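# Pry brass strip out of its nest with palette knife

## Task

The brass strip starts out sitting flush inside its nest. Pull the palette knife out of the cup and grip it only by its handle. Using nothing but that knife, pry the strip upward at the notch. Then set the strip down so it lies flat on the bench. The cup must stay upright, and neither the strip nor the knife may drop more than 4 cm at any point.

## Robot and tools

Robot: two arms, left_arm and right_arm, each ending in a two-finger parallel gripper with a wrist camera (cam_left_wrist and cam_right_wrist, both 672x504). A fixed camera stand sits behind the arms. The root links are measured at left_arm (-0.020, +0.247, 0) m and right_arm (-0.042, -0.280, 0) m in the scene frame, both turned almost not at all about z.

Frames: the scene frame has its origin at table-top height, halfway between the nominal bases. +z points up, +x points out over the table, and left_arm is on the +y side. Arm names do not match image left and right. Each arm reports its hand pose (end_effector_position in metres, end_effector_quat_wxyz) in its own base frame, and its offsets run along its own base axes. Rotations turn about the Hand target position. The fingers point along the gripper's +z and close along its y. end_effector_position is the spot between the pads, about 1 cm back from the tips. Reported poses can be a few centimetres off.

Row layout, shared by execute_actions and move: 14 numbers in [-1, 1]. The first 7 are left_arm: dx, dy, dz, rx, ry, rz, opening. The next 7 are right_arm in the same order. Both arms are always included, even when one stays still. dx, dy, dz and rx, ry, rz are OFFSETS from that arm's Hand target as it was when the action or move began. They are not absolute poses and not row-to-row steps. Scale: 1.0 equals 0.6 m of translation or 180 degrees of rotation. rx, ry, rz form a single rotation vector. If the translation length exceeds 1.0, it gets shortened. Opening is ABSOLUTE: +1 is fully open (0.094 m), -1 is closed. Sending six zeros re-requests the current Hand target. Each row sets the gripper value too, so repeat the present opening if you want to keep it; a 0 means half-open.

execute_actions(actions, cameras): actions is a list of actions. Each action holds up to 15 rows, one per 1/30 s step, and the last row is held if fewer are given. Each action lasts 0.5 s. Images come back only when actions is empty or when cameras names them ("all", names, or []). An unknown camera name makes the whole call invalid.

move(target, speed, blend, opening_speed, grip_force, blocking, cameras): this drives each gripper in a straight line toward the target. target is either one 14-number row or a list of up to 15 rows. Every row counts from the same starting Hand targets, not from the row before it. speed is in m/s, from 0.002 to 2.9 (default 0.25), and rotation is capped at twice that in rad/s. It can be one value or one per target. blend, in metres, rounds corners between listed targets; 0 makes the path stop at each one. opening_speed sets how fast the fingers move, in scale units per second, minimum 0.2; use it for gentle closing. grip_force is newtons per pad, 10 to 50, given as one value or one per arm. It stays in effect until changed, and lower forces make the fingers close slowly. With blocking=false the call returns after about 0.5 s while the motion carries on. Paths stop after 10 s. They do not steer around obstacles or the other arm. The result adds a move: line: done, off_target, moving, held or fault, plus the limits that acted (paced means clipped, held means steps were withheld).

wait(seconds 0 to 10), stop() (brakes a running move), zoom_image(camera, region [x0,y0,x1,y1] in pixels, at most 504 by 504, from the latest image), read_manual(section="licences") and finished_scene(scene 1 or 2) complete the tool set. finished_scene is final, and the goal must still hold after the robot lets go.

Reading results: Hand target is the last commanded pose after clipping, and the next offsets start from it. Grippers often come to rest short of it because of friction or load. That is not proof of contact; add the missing distance as an offset. Orientation commands are limited to within 40 degrees of the measured orientation per step. grip_measured shows the opening on the command scale. On a hard part it reads a little narrower than the part under full squeeze, so it does not show where contact began. To let go, command well above it. Tool commands shows what each gripper is currently being told. Joint torques include gravity, carry fixed offsets and noise, and joints 1 to 3 wrap at ±28 N m. Joint velocities marked within noise mean the arm is still. MOTOR HOT shows up at 75 °C. At 90 °C the arm folds and stops working for the rest of the scene. Holding loads, stretching out far, or pushing against something heats the motors.

Avoid: knocking over the cup; dropping the knife or strip more than 4 cm, or letting go while they move; anything leaving the table; fast impacts with fixed or heavy objects; the two grippers, housings or wrist cameras touching, or one gripper closing on the other's fingers; straining the camera cables; paths that pass close to an arm's own base; hard pressing, since a stalled arm keeps pushing until you command its target back past the gripper. Contact force rises with speed and with how far past the contact the target lies, so approach slowly. Idle thinking time lets the scene keep running.

Each tool is called after "Request:" by a JSON object that holds its "api" and its "payload".

## Session

Request:
{"api": "execute_actions", "payload": {"actions": []}}

Scene clock: 0.00 s.
left_arm: end_effector_position=(+0.2327, -0.0727, +0.1900) grip_measured=+1.000 end_effector_quat_wxyz=(+0.539, +0.007, +0.834, -0.121) | right_arm: end_effector_position=(+0.3802, +0.0899, +0.2271) grip_measured=+1.000 end_effector_quat_wxyz=(+0.630, +0.238, +0.691, +0.262)
Joint positions: left_arm=[-0.472 0.369 0.43 -0.473 -0.224 -0.31 0.094] | right_arm=[0.369 1.196 0.46 0.666 0.305 0.747 0.094]
Joint velocities: within noise
Joint torques (N m): no reading
Motor temperatures (°C): left_arm=[31 31 36 36 28 32 30] | right_arm=[34 36 34 38 31 28 26]
Heat: left arm: 36 °C; right arm: 38 °C.
Hand target: left_arm +0.2319, -0.0720, +0.1931; +0.541, +0.006, +0.832, -0.121 | right_arm +0.3808, +0.0899, +0.2391; +0.640, +0.236, +0.680, +0.268
Tool commands: left_gripper/opening=+1.0 right_gripper/opening=+1.0

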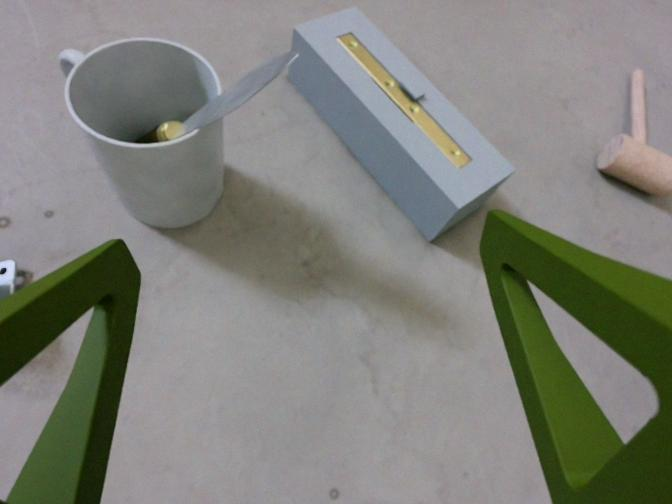

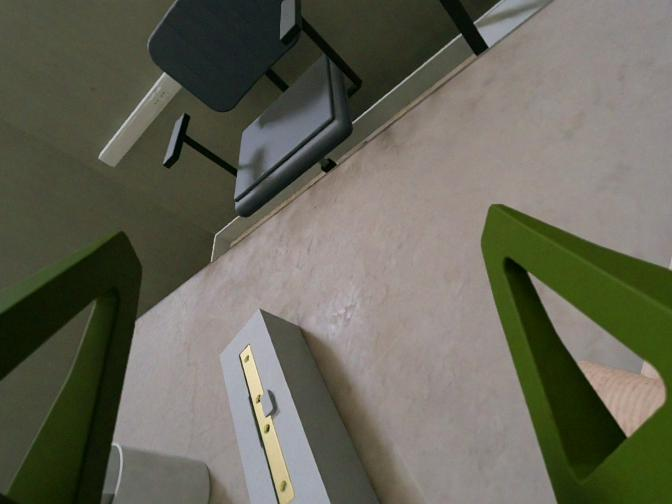

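Request:
{"api": "zoom_image", "payload": {"camera": "cam_left_wrist", "region": [40, 20, 320, 230]}}

Request:
{"api": "zoom_image", "payload": {"camera": "cam_left_wrist", "region": [280, 0, 540, 195]}}

Request:
{"api": "zoom_image", "payload": {"camera": "cam_right_wrist", "region": [90, 290, 400, 504]}}

Scaled by 1.800.

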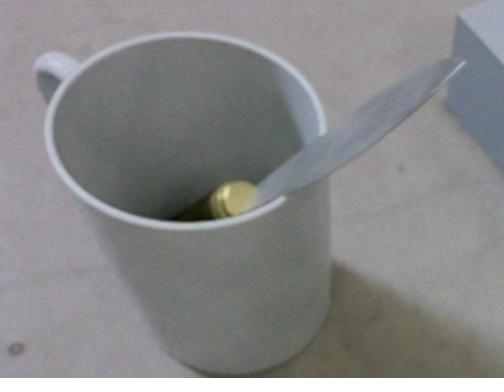

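Scaled by 1.938.

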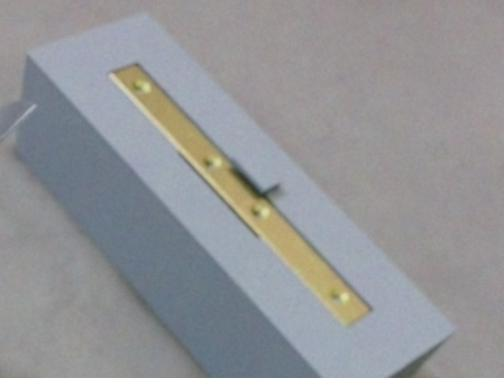

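Scaled by 1.626.

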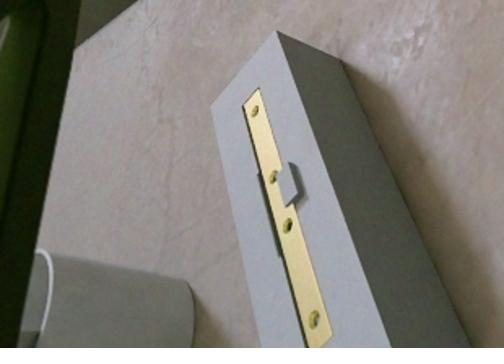

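Request:
{"api": "zoom_image", "payload": {"camera": "cam_right_wrist", "region": [200, 330, 320, 430]}}

Request:
{"api": "zoom_image", "payload": {"camera": "cam_left_wrist", "region": [350, 50, 460, 140]}}

Request:
{"api": "zoom_image", "payload": {"camera": "cam_left_wrist", "region": [120, 30, 310, 160]}}

Request:
{"api": "zoom_image", "payload": {"camera": "cam_left_wrist", "region": [400, 130, 540, 260]}}

Scaled by 4.200.

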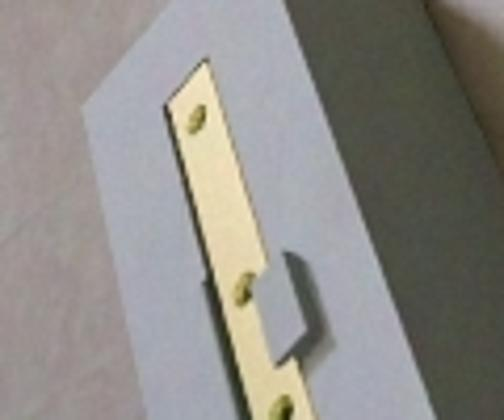

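Scaled by 4.582.

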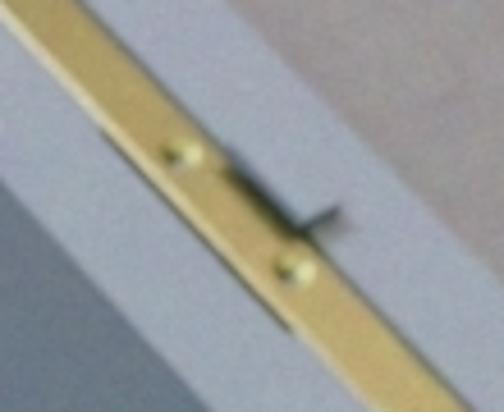

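Scaled by 2.653.

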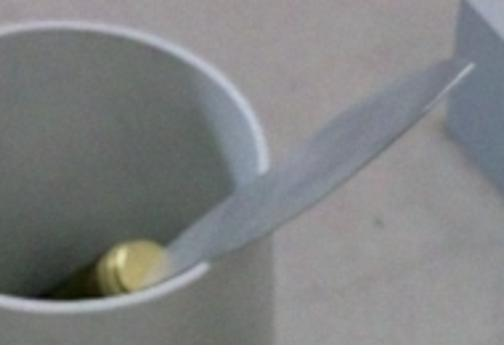

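Scaled by 3.600.

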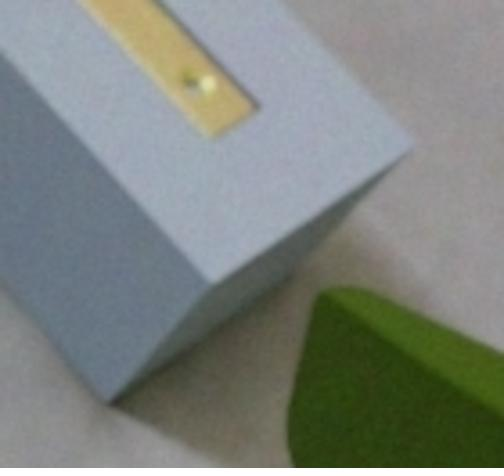

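Request:
{"api": "move", "payload": {"target": [0,0,0,0,0,0,1, 0.0737,0.3368,-0.1318,-0.2547,-0.0027,0.2503,1], "cameras": ["all"]}}

Scene clock: 6.60 s.
left_arm: end_effector_position=(+0.2327, -0.0727, +0.1900) grip_measured=+1.000 end_effector_quat_wxyz=(+0.539, +0.007, +0.834, -0.121) | right_arm: end_effector_position=(+0.4201, +0.2830, +0.1472) grip_measured=+1.000 end_effector_quat_wxyz=(+0.523, -0.290, +0.776, +0.201)
Joint positions: left_arm=[-0.472 0.369 0.43 -0.473 -0.224 -0.31 0.094] | right_arm=[0.526 1.742 0.924 0.429 -0.184 -0.066 0.094]
Joint torques (N m): left_arm=[0.05 1.01 7.62 1.69 -0.1 0] | right_arm=[0.38 -6.76 11.26 2.08 -0.22 -0.06]
Heat: left arm: 37 °C; right arm: 40 °C.
Hand target: left_arm +0.2319, -0.0720, +0.1931; +0.541, +0.006, +0.832, -0.121 | right_arm +0.4250, +0.2919, +0.1598; +0.534, -0.298, +0.763, +0.208
Off the commanded pose: left_arm 0.003 m, 0 deg | right_arm 0.016 m, 2 deg.
move: off_target (right_arm)

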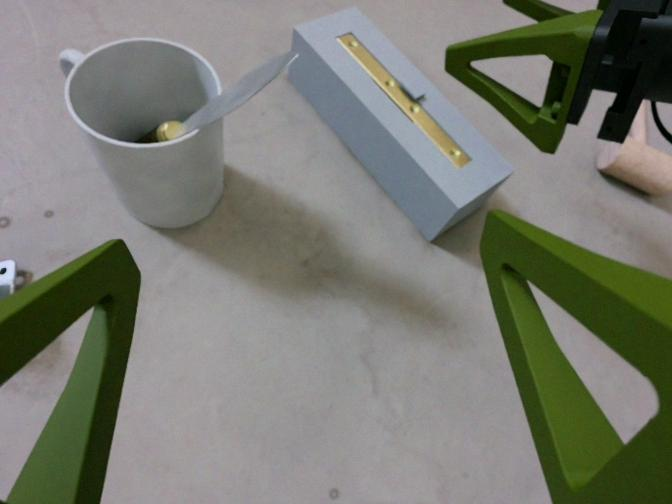

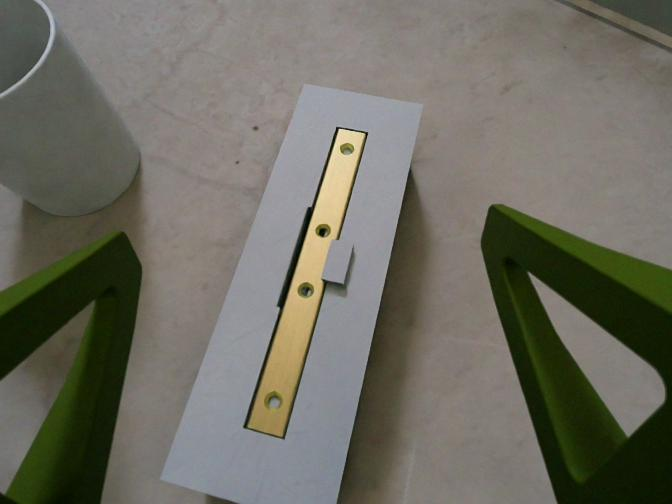

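Request:
{"api": "zoom_image", "payload": {"camera": "cam_right_wrist", "region": [260, 190, 400, 330]}}

Request:
{"api": "zoom_image", "payload": {"camera": "cam_left_wrist", "region": [360, 60, 450, 130]}}

Scaled by 3.600.

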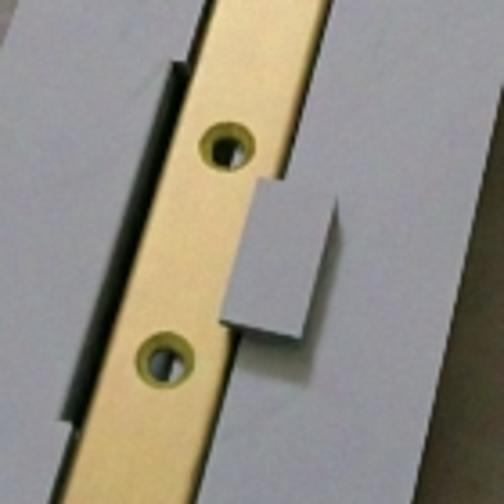

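Scaled by 5.600.

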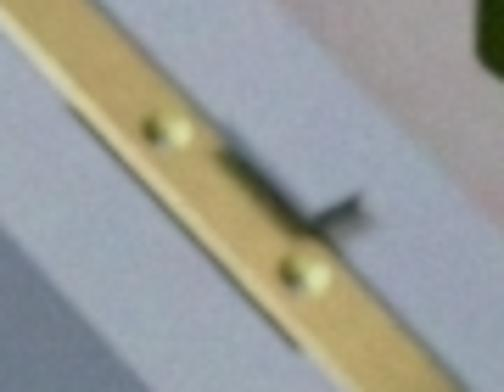

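Request:
{"api": "move", "payload": {"target": [0.2468,0.0417,0.1282,0.0785,0.0990,-0.0204,1, 0,0,0,0,0,0,1], "cameras": ["all"]}}

Scene clock: 11.87 s.
left_arm: end_effector_position=(+0.3780, -0.0468, +0.2640) grip_measured=+1.000 end_effector_quat_wxyz=(+0.396, +0.076, +0.914, -0.033) | right_arm: end_effector_position=(+0.4200, +0.2830, +0.1471) grip_measured=+1.000 end_effector_quat_wxyz=(+0.523, -0.290, +0.776, +0.200)
Joint positions: left_arm=[-0.105 1.316 1.321 -0.759 0.044 0.041 0.094] | right_arm=[0.526 1.742 0.924 0.429 -0.184 -0.066 0.094]
Joint torques (N m): left_arm=[0.49 -3.67 9.33 1.35 0.09 0.07] | right_arm=[0.35 -6.79 11.23 2.08 -0.21 -0.07]
Heat: left arm: 38 °C; right arm: 41 °C.
Hand target: left_arm +0.3800, -0.0470, +0.2700; +0.397, +0.080, +0.914, -0.035 | right_arm +0.4251, +0.2918, +0.1599; +0.534, -0.298, +0.763, +0.208
Off the commanded pose: left_arm 0.006 m, 1 deg | right_arm 0.016 m, 2 deg.
move: off_target (right_arm)

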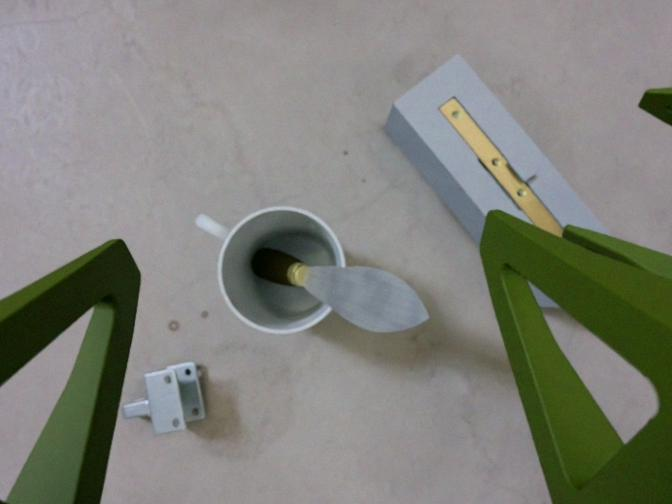

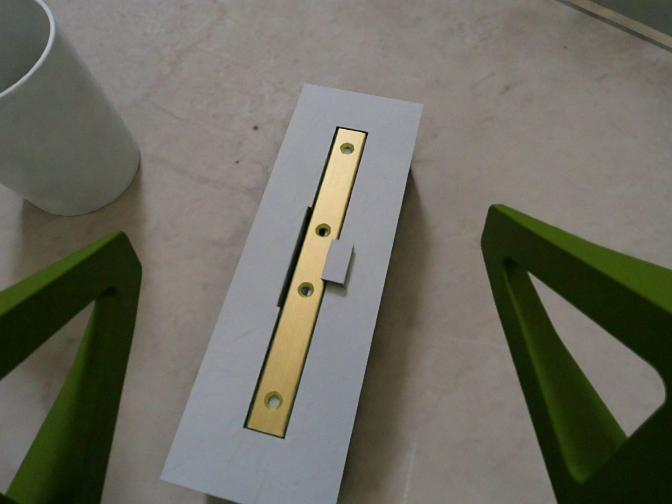

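Request:
{"api": "zoom_image", "payload": {"camera": "cam_left_wrist", "region": [190, 190, 440, 350]}}

Request:
{"api": "zoom_image", "payload": {"camera": "cam_left_wrist", "region": [240, 230, 350, 310]}}

Request:
{"api": "zoom_image", "payload": {"camera": "cam_left_wrist", "region": [430, 80, 570, 220]}}

Scaled by 2.016.

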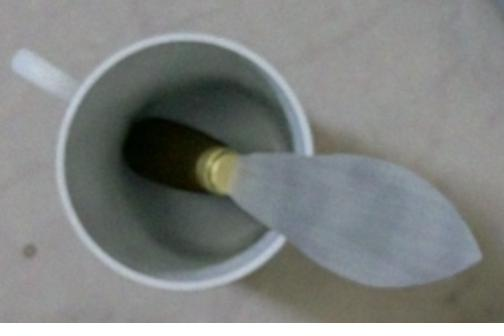

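Scaled by 4.582.

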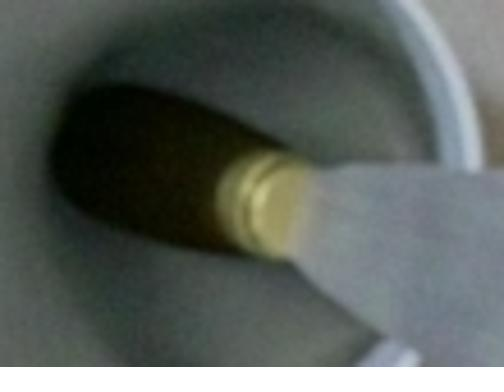

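Scaled by 3.600.

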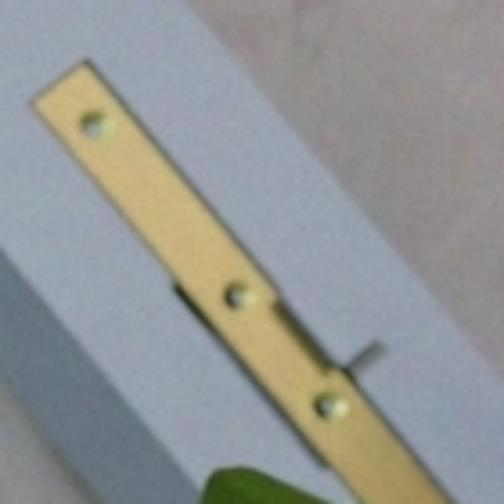

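Request:
{"api": "move", "payload": {"target": [[-0.175,0,-0.05,0.1593,-0.1670,-0.1531,0.3, 0,0,0,0,0,0,1],[-0.14,0.0038,-0.2205,0.1593,-0.1670,-0.1531,0.3, 0,0,0,0,0,0,1]], "blend": [0.03,0], "cameras": ["all"]}}

Scene clock: 19.60 s.
left_arm: end_effector_position=(+0.2975, -0.0439, +0.1414) grip_measured=+0.301 end_effector_quat_wxyz=(+0.564, +0.388, +0.718, +0.122) | right_arm: end_effector_position=(+0.4200, +0.2830, +0.1471) grip_measured=+1.000 end_effector_quat_wxyz=(+0.523, -0.290, +0.776, +0.200)
Joint positions: left_arm=[0.019 0.75 0.218 0.177 0.284 0.811 0.061] | right_arm=[0.526 1.742 0.924 0.429 -0.184 -0.066 0.094]
Joint torques (N m): left_arm=[0.59 -0.49 6.34 1.87 0.17 0.01] | right_arm=[0.35 -6.79 11.26 2.07 -0.22 -0.08]
Heat: left arm: 39 °C; right arm: 42 °C.
Hand target: left_arm +0.2960, -0.0446, +0.1377; +0.565, +0.390, +0.717, +0.118 | right_arm +0.4251, +0.2918, +0.1599; +0.534, -0.298, +0.763, +0.208
Off the commanded pose: left_arm 0.004 m, 1 deg | right_arm 0.016 m, 2 deg.
move: off_target (right_arm)

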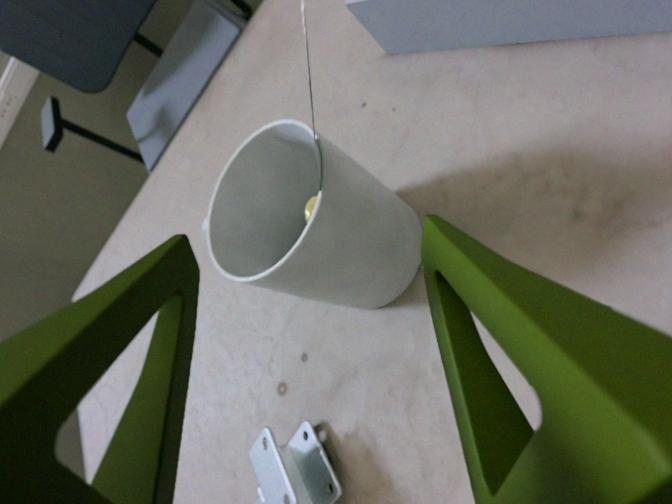

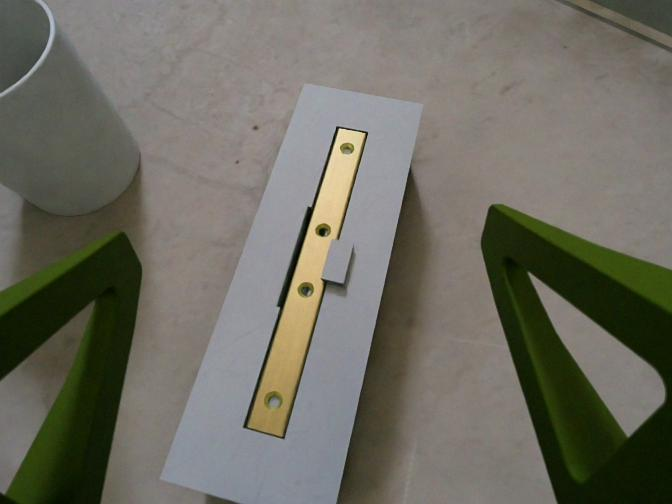

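Request:
{"api": "move", "payload": {"target": [0.1052,-0.0318,-0.0391,0,0,0,0.3, 0,0,0,0,0,0,1], "speed": 0.12, "cameras": ["cam_left_wrist"]}}

Scene clock: 21.50 s.
left_arm: end_effector_position=(+0.3513, -0.0620, +0.1040) grip_measured=+0.301 end_effector_quat_wxyz=(+0.553, +0.398, +0.723, +0.116) | right_arm: end_effector_position=(+0.4200, +0.2830, +0.1471) grip_measured=+1.000 end_effector_quat_wxyz=(+0.523, -0.290, +0.776, +0.200)
Joint positions: left_arm=[-0.073 1.285 0.268 0.639 0.208 0.791 0.061] | right_arm=[0.526 1.742 0.924 0.429 -0.184 -0.066 0.094]
Joint torques (N m): left_arm=[-0.57 -2.74 7.84 1.89 -0.06 -0.14] | right_arm=[0.36 -6.8 11.25 2.08 -0.21 -0.07]
Heat: left arm: 39 °C; right arm: 42 °C.
Hand target: left_arm +0.3591, -0.0638, +0.1143; +0.565, +0.391, +0.717, +0.118 | right_arm +0.4251, +0.2918, +0.1599; +0.534, -0.298, +0.763, +0.208
Off the commanded pose: left_arm 0.013 m, 2 deg | right_arm 0.016 m, 2 deg.
move: off_target (left_arm, right_arm)
Images, in order (width x height): cam_left_wrist 672x504.

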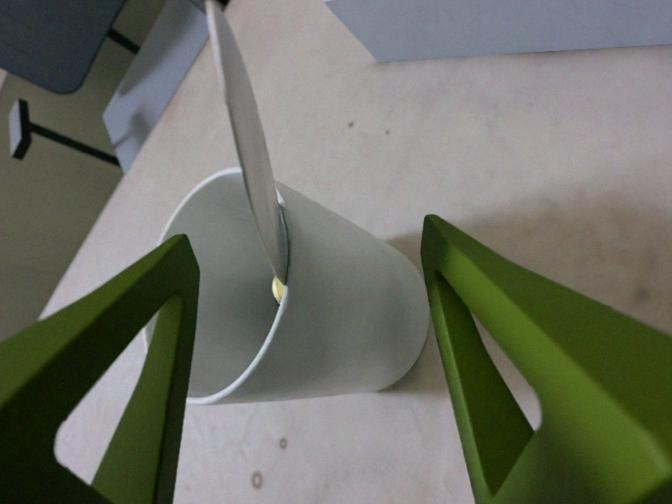

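Request:
{"api": "move", "payload": {"target": [0.013,-0.003,0.0172,-0.0042,-0.0087,0.0016,0.3, 0,0,0,0,0,0,1], "speed": 0.1, "cameras": ["cam_left_wrist"]}}

Scene clock: 22.53 s.
left_arm: end_effector_position=(+0.3595, -0.0637, +0.1144) grip_measured=+0.301 end_effector_quat_wxyz=(+0.565, +0.391, +0.717, +0.118) | right_arm: end_effector_position=(+0.4200, +0.2830, +0.1471) grip_measured=+1.000 end_effector_quat_wxyz=(+0.523, -0.290, +0.776, +0.200)
Joint positions: left_arm=[-0.08 1.298 0.294 0.658 0.2 0.777 0.061] | right_arm=[0.526 1.742 0.924 0.429 -0.184 -0.066 0.094]
Joint torques (N m): left_arm=[-0.59 -2.88 7.83 1.9 -0.07 -0.16] | right_arm=[0.35 -6.78 11.26 2.07 -0.21 -0.07]
Heat: left arm: 39 °C; right arm: 42 °C.
Hand target: left_arm +0.3668, -0.0656, +0.1244; +0.577, +0.383, +0.711, +0.120 | right_arm +0.4251, +0.2918, +0.1599; +0.534, -0.298, +0.763, +0.208
Off the commanded pose: left_arm 0.013 m, 2 deg | right_arm 0.016 m, 2 deg.
move: off_target (left_arm, right_arm)
Images, in order (width x height): cam_left_wrist 672x504.

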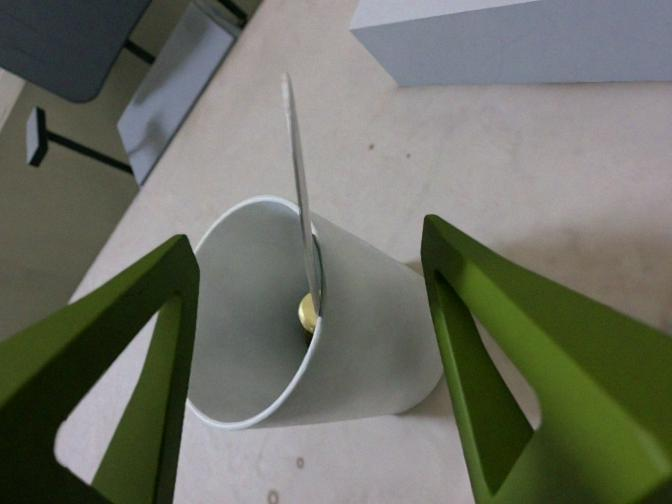

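Request:
{"api": "zoom_image", "payload": {"camera": "cam_left_wrist", "region": [180, 60, 440, 340]}}

Scaled by 1.800.

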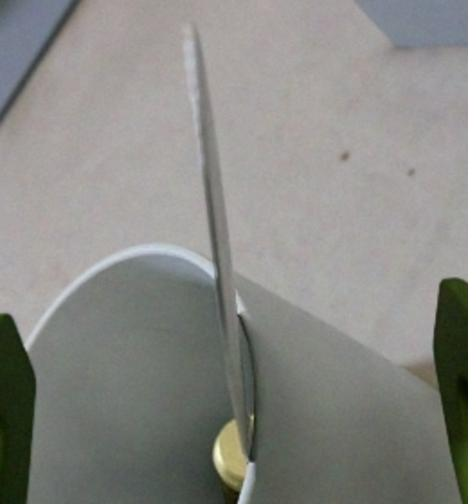

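Request:
{"api": "move", "payload": {"target": [0,0,0,0,0,0,-1, 0,0,0,0,0,0,1], "grip_force": [15, 50], "opening_speed": 0.4, "cameras": ["cam_left_wrist"]}}

Scene clock: 29.50 s.
left_arm: end_effector_position=(+0.3599, -0.0634, +0.1154) grip_measured=-0.992 end_effector_quat_wxyz=(+0.567, +0.390, +0.716, +0.120) | right_arm: end_effector_position=(+0.4200, +0.2830, +0.1471) grip_measured=+1.000 end_effector_quat_wxyz=(+0.523, -0.290, +0.776, +0.200)
Joint positions: left_arm=[-0.08 1.298 0.294 0.663 0.199 0.776 0] | right_arm=[0.526 1.742 0.924 0.429 -0.184 -0.066 0.094]
Joint torques (N m): left_arm=[-0.59 -2.86 7.84 1.87 -0.05 -0.15] | right_arm=[0.36 -6.78 11.26 2.08 -0.21 -0.07]
Motor temperatures (°C): left_arm=[31 31 40 41 28 32 29] | right_arm=[34 37 38 43 31 28 26]
Heat: left arm: 41 °C; right arm: 43 °C.
Hand target: left_arm +0.3669, -0.0656, +0.1245; +0.577, +0.383, +0.711, +0.120 | right_arm +0.4251, +0.2918, +0.1599; +0.534, -0.298, +0.763, +0.208
Off the commanded pose: left_arm 0.012 m, 1 deg | right_arm 0.016 m, 2 deg.
grip_force (N): 15, 50
move: off_target (left_arm, right_arm)
Images, in order (width x height): cam_left_wrist 672x504.

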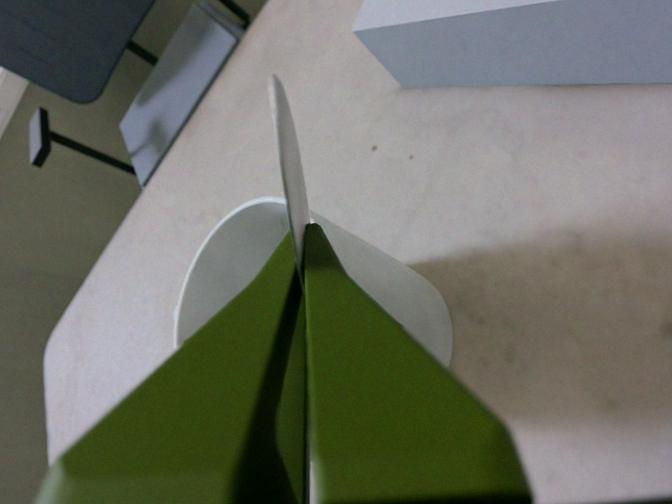

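Request:
{"api": "move", "payload": {"target": [-0.0058,0.0017,0.2167,0,0,0,-1, 0,0,0,0,0,0,1], "grip_force": [50, 50], "speed": 0.12, "cameras": ["cam_left_wrist"]}}

Scene clock: 31.73 s.
left_arm: end_effector_position=(+0.3630, -0.0640, +0.2396) grip_measured=-0.993 end_effector_quat_wxyz=(+0.566, +0.388, +0.718, +0.117) | right_arm: end_effector_position=(+0.4200, +0.2830, +0.1471) grip_measured=+1.000 end_effector_quat_wxyz=(+0.523, -0.290, +0.776, +0.200)
Joint positions: left_arm=[-0.08 1.026 0.703 -0.024 0.199 0.771 0] | right_arm=[0.526 1.742 0.924 0.429 -0.184 -0.066 0.094]
Joint torques (N m): left_arm=[-0.21 -3.54 9.5 1.71 -0.02 -0.08] | right_arm=[0.36 -6.79 11.23 2.07 -0.21 -0.07]
Heat: left arm: 41 °C; right arm: 43 °C.
Hand target: left_arm +0.3634, -0.0646, +0.2547; +0.577, +0.383, +0.711, +0.120 | right_arm +0.4251, +0.2918, +0.1599; +0.534, -0.298, +0.763, +0.208
Off the commanded pose: left_arm 0.015 m, 2 deg | right_arm 0.016 m, 2 deg.
move: off_target (left_arm, right_arm)
Images, in order (width x height): cam_left_wrist 672x504.

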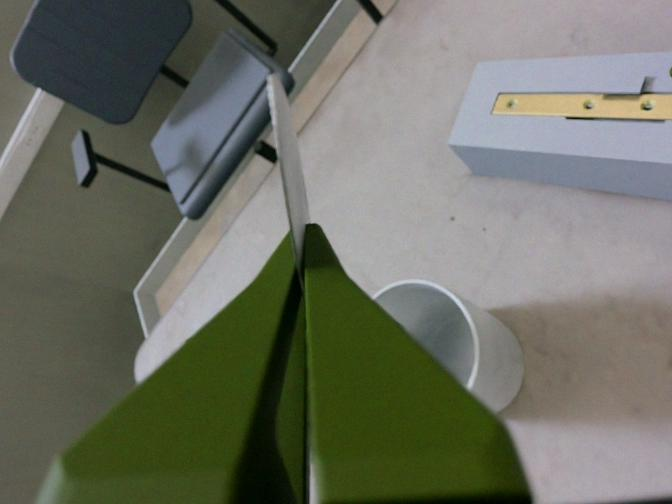

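Request:
{"api": "move", "payload": {"target": [-0.039,-0.0257,0.1422,0,0,0,-1, -0.2618,-0.1398,0.1835,0.4797,0.1755,-0.1956,1], "speed": 0.2, "cameras": ["all"]}}

Scene clock: 38.60 s.
left_arm: end_effector_position=(+0.3435, -0.0794, +0.3228) grip_measured=-0.993 end_effector_quat_wxyz=(+0.563, +0.391, +0.718, +0.118) | right_arm: end_effector_position=(+0.2690, +0.2114, +0.2592) grip_measured=+1.000 end_effector_quat_wxyz=(+0.413, +0.413, +0.582, +0.565)
Joint positions: left_arm=[-0.173 0.988 1.023 -0.383 0.112 0.745 0] | right_arm=[0.999 0.969 0.44 0.504 0.675 1.572 0.094]
Joint torques (N m): left_arm=[-0.57 -3.1 9.57 1.68 -0.08 -0.13] | right_arm=[0.57 -2.84 10 1.84 0.26 0]
Heat: left arm: 41 °C; right arm: 44 °C.
Hand target: left_arm +0.3401, -0.0800, +0.3399; +0.577, +0.383, +0.711, +0.120 | right_arm +0.2680, +0.2080, +0.2701; +0.418, +0.418, +0.571, +0.570
Off the commanded pose: left_arm 0.018 m, 2 deg | right_arm 0.011 m, 2 deg.
move: off_target (left_arm, right_arm)

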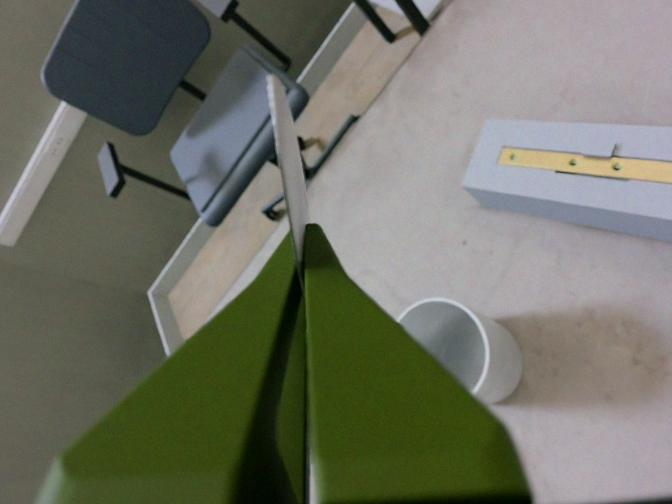

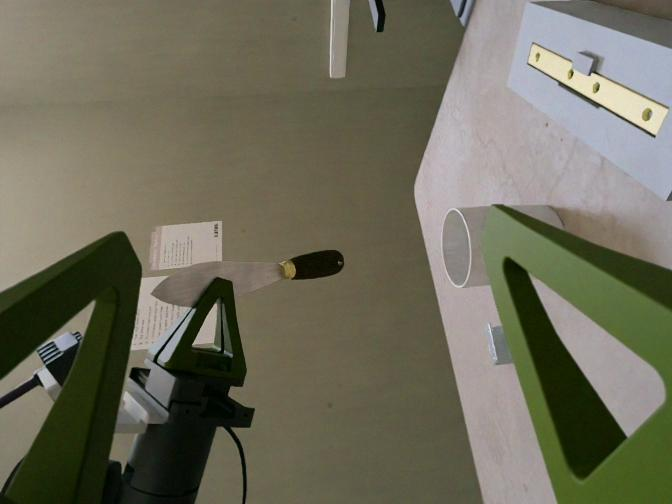

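Request:
{"api": "move", "payload": {"target": [-0.0402,-0.155,-0.1165,-0.7245,0.1988,0.3569,-1, 0,0,0,0,0,0,1], "speed": 0.3, "cameras": ["all"]}}

Scene clock: 44.73 s.
left_arm: end_effector_position=(+0.3155, -0.1748, +0.2638) grip_measured=-0.993 end_effector_quat_wxyz=(-0.264, +0.619, -0.613, +0.414) | right_arm: end_effector_position=(+0.2690, +0.2113, +0.2591) grip_measured=+1.000 end_effector_quat_wxyz=(+0.413, +0.413, +0.582, +0.565)
Joint positions: left_arm=[-0.717 1.143 1.055 -0.516 -0.425 -2.071 0] | right_arm=[0.999 0.969 0.44 0.503 0.676 1.572 0.094]
Joint torques (N m): left_arm=[0.61 -4.22 7.21 1.7 -0.13 -0.09] | right_arm=[0.57 -2.89 10 1.82 0.28 0]
Heat: left arm: 41 °C; right arm: 44 °C.
Hand target: left_arm +0.3159, -0.1730, +0.2700; -0.259, +0.652, -0.578, +0.416 | right_arm +0.2680, +0.2080, +0.2700; +0.418, +0.418, +0.571, +0.570
Off the commanded pose: left_arm 0.007 m, 5 deg | right_arm 0.012 m, 2 deg.
joint sent to its limit (left arm) — joint 6 (wrist roll), lower limit. The joint targets are off in orientation, not in position.
move: off_target (left_arm, right_arm)

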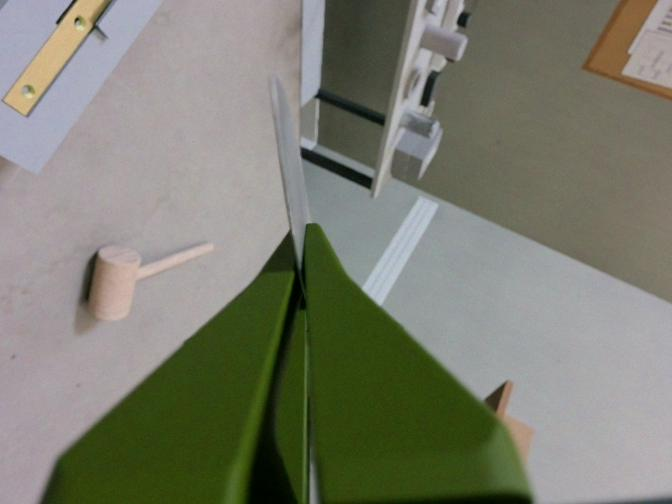

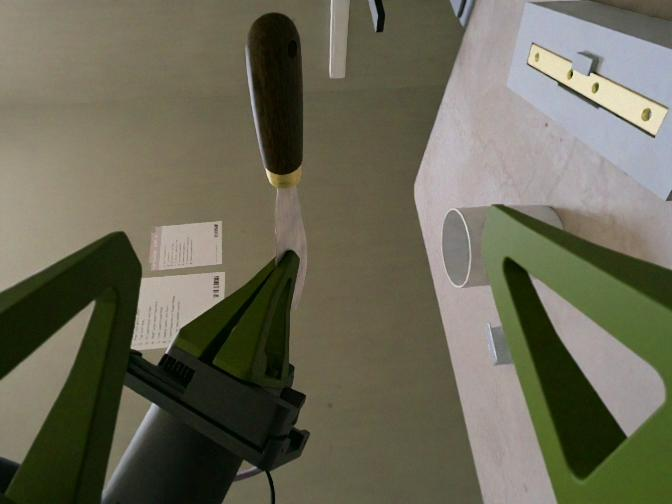

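Request:
{"api": "move", "payload": {"target": [0,0,0,0,0,0,-1, 0.0747,0.0145,0.0183,0.0205,0.0068,-0.0004,1], "speed": 0.12, "cameras": ["cam_right_wrist"]}}

Scene clock: 46.80 s.
left_arm: end_effector_position=(+0.3155, -0.1750, +0.2638) grip_measured=-0.993 end_effector_quat_wxyz=(-0.263, +0.619, -0.613, +0.415) | right_arm: end_effector_position=(+0.3080, +0.2145, +0.2594) grip_measured=+1.000 end_effector_quat_wxyz=(+0.396, +0.439, +0.578, +0.563)
Joint positions: left_arm=[-0.717 1.143 1.055 -0.516 -0.424 -2.072 0] | right_arm=[0.86 1.103 0.536 0.506 0.55 1.64 0.094]
Joint torques (N m): left_arm=[0.58 -4.19 7.21 1.7 -0.16 -0.07] | right_arm=[-0.66 -2.24 12.01 2.29 -0.01 0.03]
Heat: left arm: 41 °C; right arm: 44 °C.
Hand target: left_arm +0.3159, -0.1730, +0.2701; -0.259, +0.652, -0.578, +0.416 | right_arm +0.3129, +0.2166, +0.2811; +0.398, +0.438, +0.556, +0.584
Off the commanded pose: left_arm 0.007 m, 5 deg | right_arm 0.022 m, 3 deg.
joint sent to its limit (left arm) — joint 6 (wrist roll), lower limit. The joint targets are off in orientation, not in position.
move: off_target (left_arm, right_arm)
Images, in order (width x height): cam_right_wrist 672x504.

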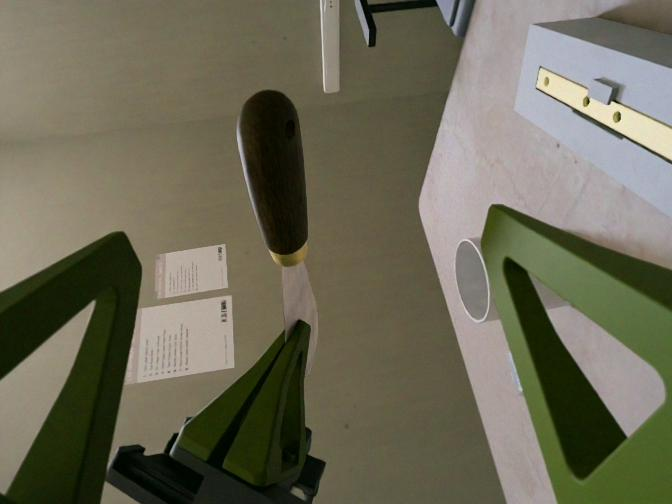

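Request:
{"api": "move", "payload": {"target": [0,0,0,0,0,0,-1, 0.0652,0.0257,0.0155,0,0,0,1], "speed": 0.12, "cameras": ["cam_right_wrist"]}}

Scene clock: 48.33 s.
left_arm: end_effector_position=(+0.3155, -0.1750, +0.2638) grip_measured=-0.993 end_effector_quat_wxyz=(-0.263, +0.619, -0.613, +0.415) | right_arm: end_effector_position=(+0.3464, +0.2297, +0.2686) grip_measured=+1.000 end_effector_quat_wxyz=(+0.394, +0.441, +0.577, +0.563)
Joint positions: left_arm=[-0.717 1.143 1.055 -0.516 -0.424 -2.072 0] | right_arm=[0.783 1.266 0.671 0.532 0.474 1.64 0.094]
Joint torques (N m): left_arm=[0.59 -4.19 7.21 1.7 -0.15 -0.06] | right_arm=[-0.61 -3.4 12.03 2.33 0.02 0]
Heat: left arm: 41 °C; right arm: 44 °C.
Hand target: left_arm +0.3159, -0.1730, +0.2701; -0.259, +0.652, -0.578, +0.416 | right_arm +0.3519, +0.2321, +0.2905; +0.398, +0.437, +0.556, +0.584
Off the commanded pose: left_arm 0.007 m, 5 deg | right_arm 0.023 m, 3 deg.
joint sent to its limit (left arm) — joint 6 (wrist roll), lower limit. The joint targets are off in orientation, not in position.
move: off_target (left_arm, right_arm)
Images, in order (width x height): cam_right_wrist 672x504.

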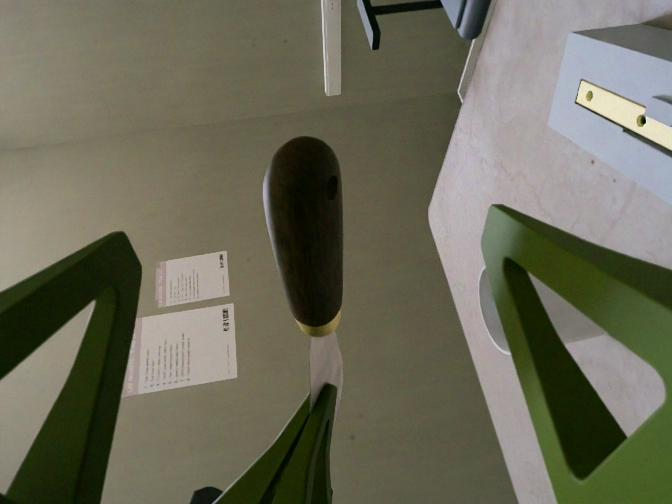

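Request:
{"api": "move", "payload": {"target": [0,0,0,0,0,0,-1, 0,0,0,0,0,0,-0.35], "opening_speed": 1.2, "cameras": ["cam_right_wrist"]}}

Scene clock: 50.17 s.
left_arm: end_effector_position=(+0.3155, -0.1750, +0.2638) grip_measured=-0.993 end_effector_quat_wxyz=(-0.263, +0.619, -0.613, +0.415) | right_arm: end_effector_position=(+0.3464, +0.2299, +0.2687) grip_measured=-0.348 end_effector_quat_wxyz=(+0.394, +0.441, +0.577, +0.563)
Joint positions: left_arm=[-0.717 1.143 1.055 -0.516 -0.424 -2.072 0] | right_arm=[0.783 1.266 0.671 0.533 0.473 1.641 0.031]
Joint torques (N m): left_arm=[0.62 -4.21 7.21 1.7 -0.16 -0.07] | right_arm=[-0.58 -3.4 12.04 2.33 0.01 -0.01]
Heat: left arm: 41 °C; right arm: 44 °C.
Hand target: left_arm +0.3159, -0.1730, +0.2701; -0.259, +0.652, -0.578, +0.416 | right_arm +0.3519, +0.2321, +0.2905; +0.398, +0.437, +0.556, +0.584
Off the commanded pose: left_arm 0.007 m, 5 deg | right_arm 0.023 m, 3 deg.
joint sent to its limit (left arm) — joint 6 (wrist roll), lower limit. The joint targets are off in orientation, not in position.
move: off_target (left_arm, right_arm)
Images, in order (width x height): cam_right_wrist 672x504.

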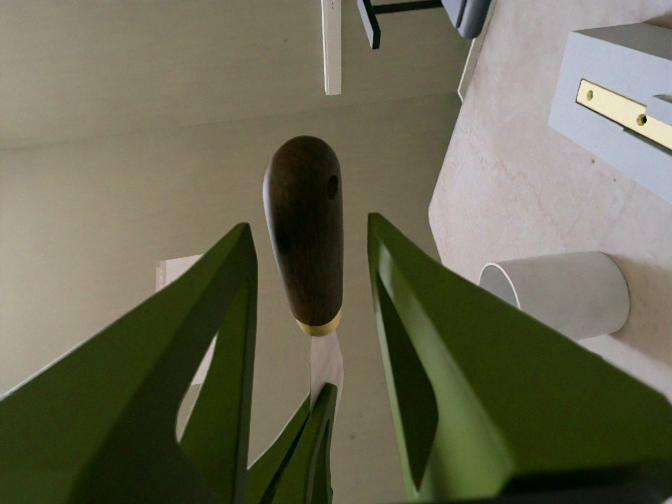

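Request:
{"api": "move", "payload": {"target": [0,0,0,0,0,0,-1, 0,0,0,0,0,0,-1], "opening_speed": 0.4, "grip_force": [50, 18], "cameras": ["cam_right_wrist"]}}

Scene clock: 52.23 s.
left_arm: end_effector_position=(+0.3155, -0.1750, +0.2638) grip_measured=-0.993 end_effector_quat_wxyz=(-0.263, +0.619, -0.613, +0.415) | right_arm: end_effector_position=(+0.3465, +0.2300, +0.2707) grip_measured=-0.711 end_effector_quat_wxyz=(+0.394, +0.440, +0.574, +0.567)
Joint positions: left_arm=[-0.717 1.143 1.055 -0.516 -0.424 -2.072 0] | right_arm=[0.783 1.266 0.671 0.542 0.473 1.641 0.014]
Joint torques (N m): left_arm=[0.59 -4.22 7.21 1.71 -0.16 -0.07] | right_arm=[-0.59 -3.34 12.1 2.23 0 -0.02]
Heat: left arm: 41 °C; right arm: 44 °C.
Hand target: left_arm +0.3159, -0.1730, +0.2701; -0.259, +0.652, -0.578, +0.416 | right_arm +0.3519, +0.2321, +0.2904; +0.398, +0.438, +0.556, +0.584
Off the commanded pose: left_arm 0.007 m, 5 deg | right_arm 0.021 m, 3 deg.
joint sent to its limit (left arm) — joint 6 (wrist roll), lower limit. The joint targets are off in orientation, not in position.
grip_force (N): 50, 18
move: off_target (left_arm, right_arm)
Images, in order (width x height): cam_right_wrist 672x504.

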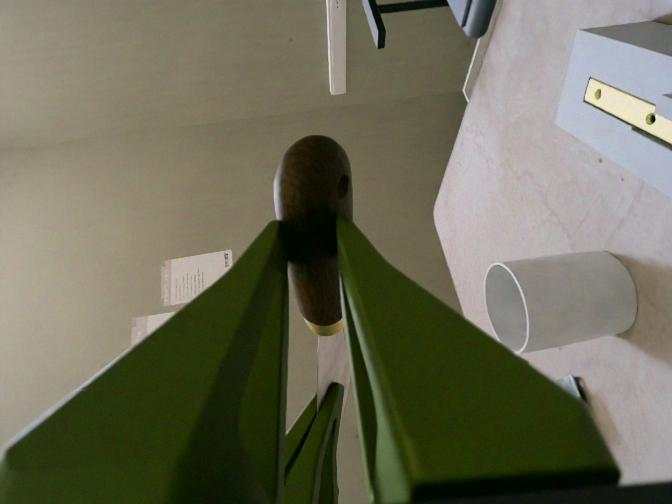

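Request:
{"api": "move", "payload": {"target": [0,0,0,0,0,0,-1, 0,0,0,0,0,0,-1], "grip_force": [50, 50]}}

Request:
{"api": "move", "payload": {"target": [0,0,0,0,0,0,0.1, 0,0,0,0,0,0,-1], "opening_speed": 0.6, "cameras": ["all"]}}

Scene clock: 52.93 s.
left_arm: end_effector_position=(+0.3155, -0.1750, +0.2637) grip_measured=-0.993 end_effector_quat_wxyz=(-0.263, +0.619, -0.613, +0.415) | right_arm: end_effector_position=(+0.3465, +0.2300, +0.2709) grip_measured=-0.775 end_effector_quat_wxyz=(+0.394, +0.441, +0.573, +0.567)
Joint positions: left_arm=[-0.717 1.143 1.055 -0.516 -0.424 -2.072 0] | right_arm=[0.783 1.266 0.671 0.542 0.473 1.644 0.011]
Joint torques (N m): left_arm=[0.61 -4.22 7.23 1.69 -0.16 -0.07] | right_arm=[-0.59 -3.33 12.1 2.23 0 -0.04]
Heat: left arm: 41 °C; right arm: 45 °C.
Hand target: left_arm +0.3159, -0.1731, +0.2700; -0.259, +0.652, -0.578, +0.416 | right_arm +0.3519, +0.2321, +0.2904; +0.398, +0.438, +0.556, +0.584
Off the commanded pose: left_arm 0.007 m, 5 deg | right_arm 0.020 m, 3 deg.
joint sent to its limit (left arm) — joint 6 (wrist roll), lower limit. The joint targets are off in orientation, not in position.
move: off_target (left_arm, right_arm)

Scene clock: 54.97 s.
left_arm: end_effector_position=(+0.3165, -0.1759, +0.2657) grip_measured=+0.099 end_effector_quat_wxyz=(-0.263, +0.619, -0.610, +0.419) | right_arm: end_effector_position=(+0.3465, +0.2300, +0.2709) grip_measured=-0.774 end_effector_quat_wxyz=(+0.394, +0.441, +0.573, +0.567)
Joint positions: left_arm=[-0.717 1.143 1.055 -0.506 -0.424 -2.074 0.052] | right_arm=[0.783 1.266 0.671 0.542 0.473 1.644 0.011]
Joint torques (N m): left_arm=[0.55 -4.21 7.17 1.61 -0.17 -0.05] | right_arm=[-0.58 -3.34 12.11 2.23 0 -0.04]
Heat: left arm: 41 °C; right arm: 45 °C.
Hand target: left_arm +0.3158, -0.1730, +0.2700; -0.259, +0.652, -0.579, +0.416 | right_arm +0.3519, +0.2321, +0.2904; +0.398, +0.437, +0.556, +0.584
Off the commanded pose: left_arm 0.005 m, 5 deg | right_arm 0.020 m, 3 deg.
joint sent to its limit (left arm) — joint 6 (wrist roll), lower limit. The joint targets are off in orientation, not in position.
move: off_target (left_arm, right_arm)

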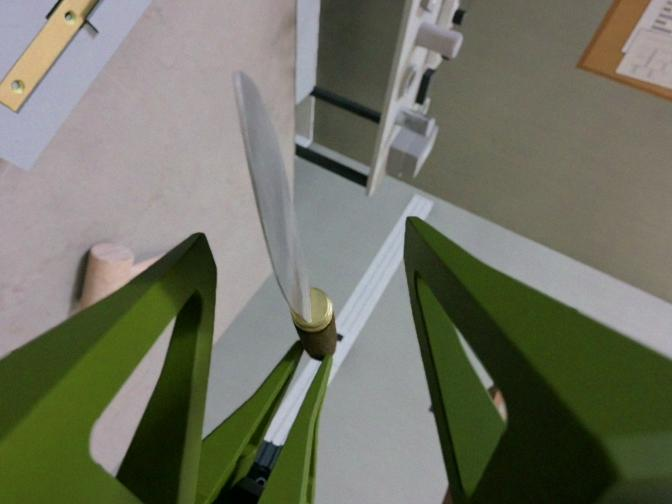

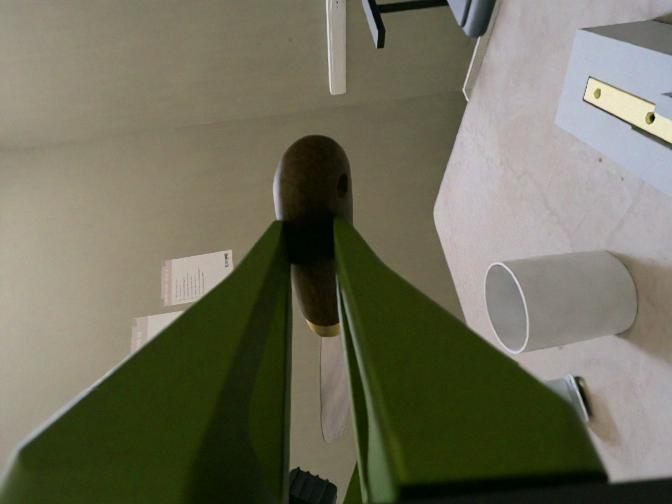

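Request:
{"api": "move", "payload": {"target": [-0.1115,0.024,0.0691,0,0,0,0.1, 0,0,0,0,0,0,-1], "speed": 0.15, "cameras": ["all"]}}

Scene clock: 56.50 s.
left_arm: end_effector_position=(+0.2507, -0.1622, +0.3055) grip_measured=+0.099 end_effector_quat_wxyz=(+0.258, -0.579, +0.634, -0.444) | right_arm: end_effector_position=(+0.3465, +0.2300, +0.2709) grip_measured=-0.774 end_effector_quat_wxyz=(+0.394, +0.441, +0.573, +0.567)
Joint positions: left_arm=[-0.864 0.922 1.088 -0.731 -0.487 -2.074 0.052] | right_arm=[0.783 1.266 0.671 0.542 0.473 1.644 0.011]
Joint torques (N m): left_arm=[-0.09 -1.25 8.64 1.36 -0.28 -0.05] | right_arm=[-0.62 -3.32 12.1 2.23 0.01 -0.04]
Heat: left arm: 41 °C; right arm: 45 °C.
Hand target: left_arm +0.2490, -0.1585, +0.3116; +0.259, -0.652, +0.578, -0.416 | right_arm +0.3519, +0.2321, +0.2904; +0.398, +0.437, +0.556, +0.584
Off the commanded pose: left_arm 0.007 m, 11 deg | right_arm 0.020 m, 3 deg.
joint sent to its limit (left arm) — joint 6 (wrist roll), lower limit. The joint targets are off in orientation, not in position.
move: off_target (left_arm, right_arm)

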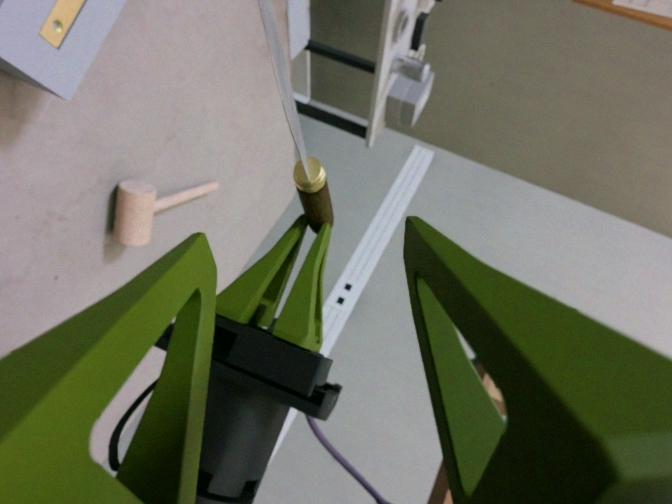

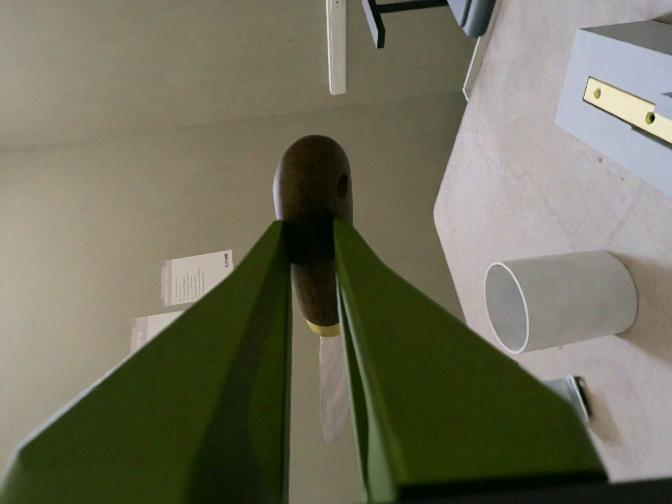

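Request:
{"api": "zoom_image", "payload": {"camera": "cam_right_wrist", "region": [240, 120, 400, 280]}}

Request:
{"api": "zoom_image", "payload": {"camera": "cam_right_wrist", "region": [260, 300, 410, 460]}}

Scaled by 3.150.

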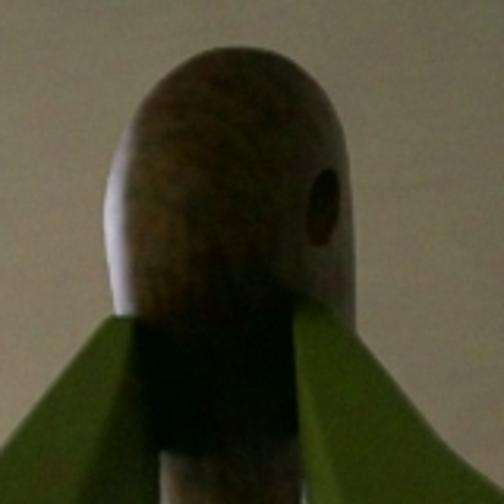

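Scaled by 3.150.

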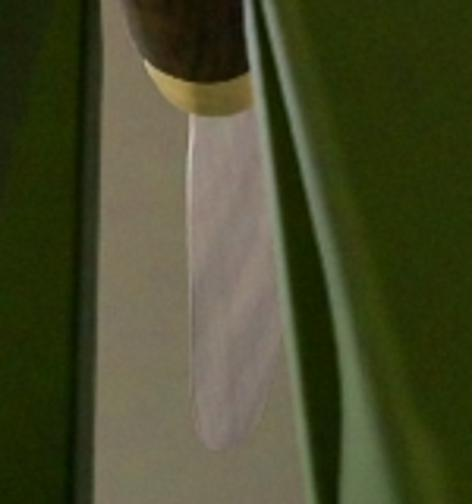

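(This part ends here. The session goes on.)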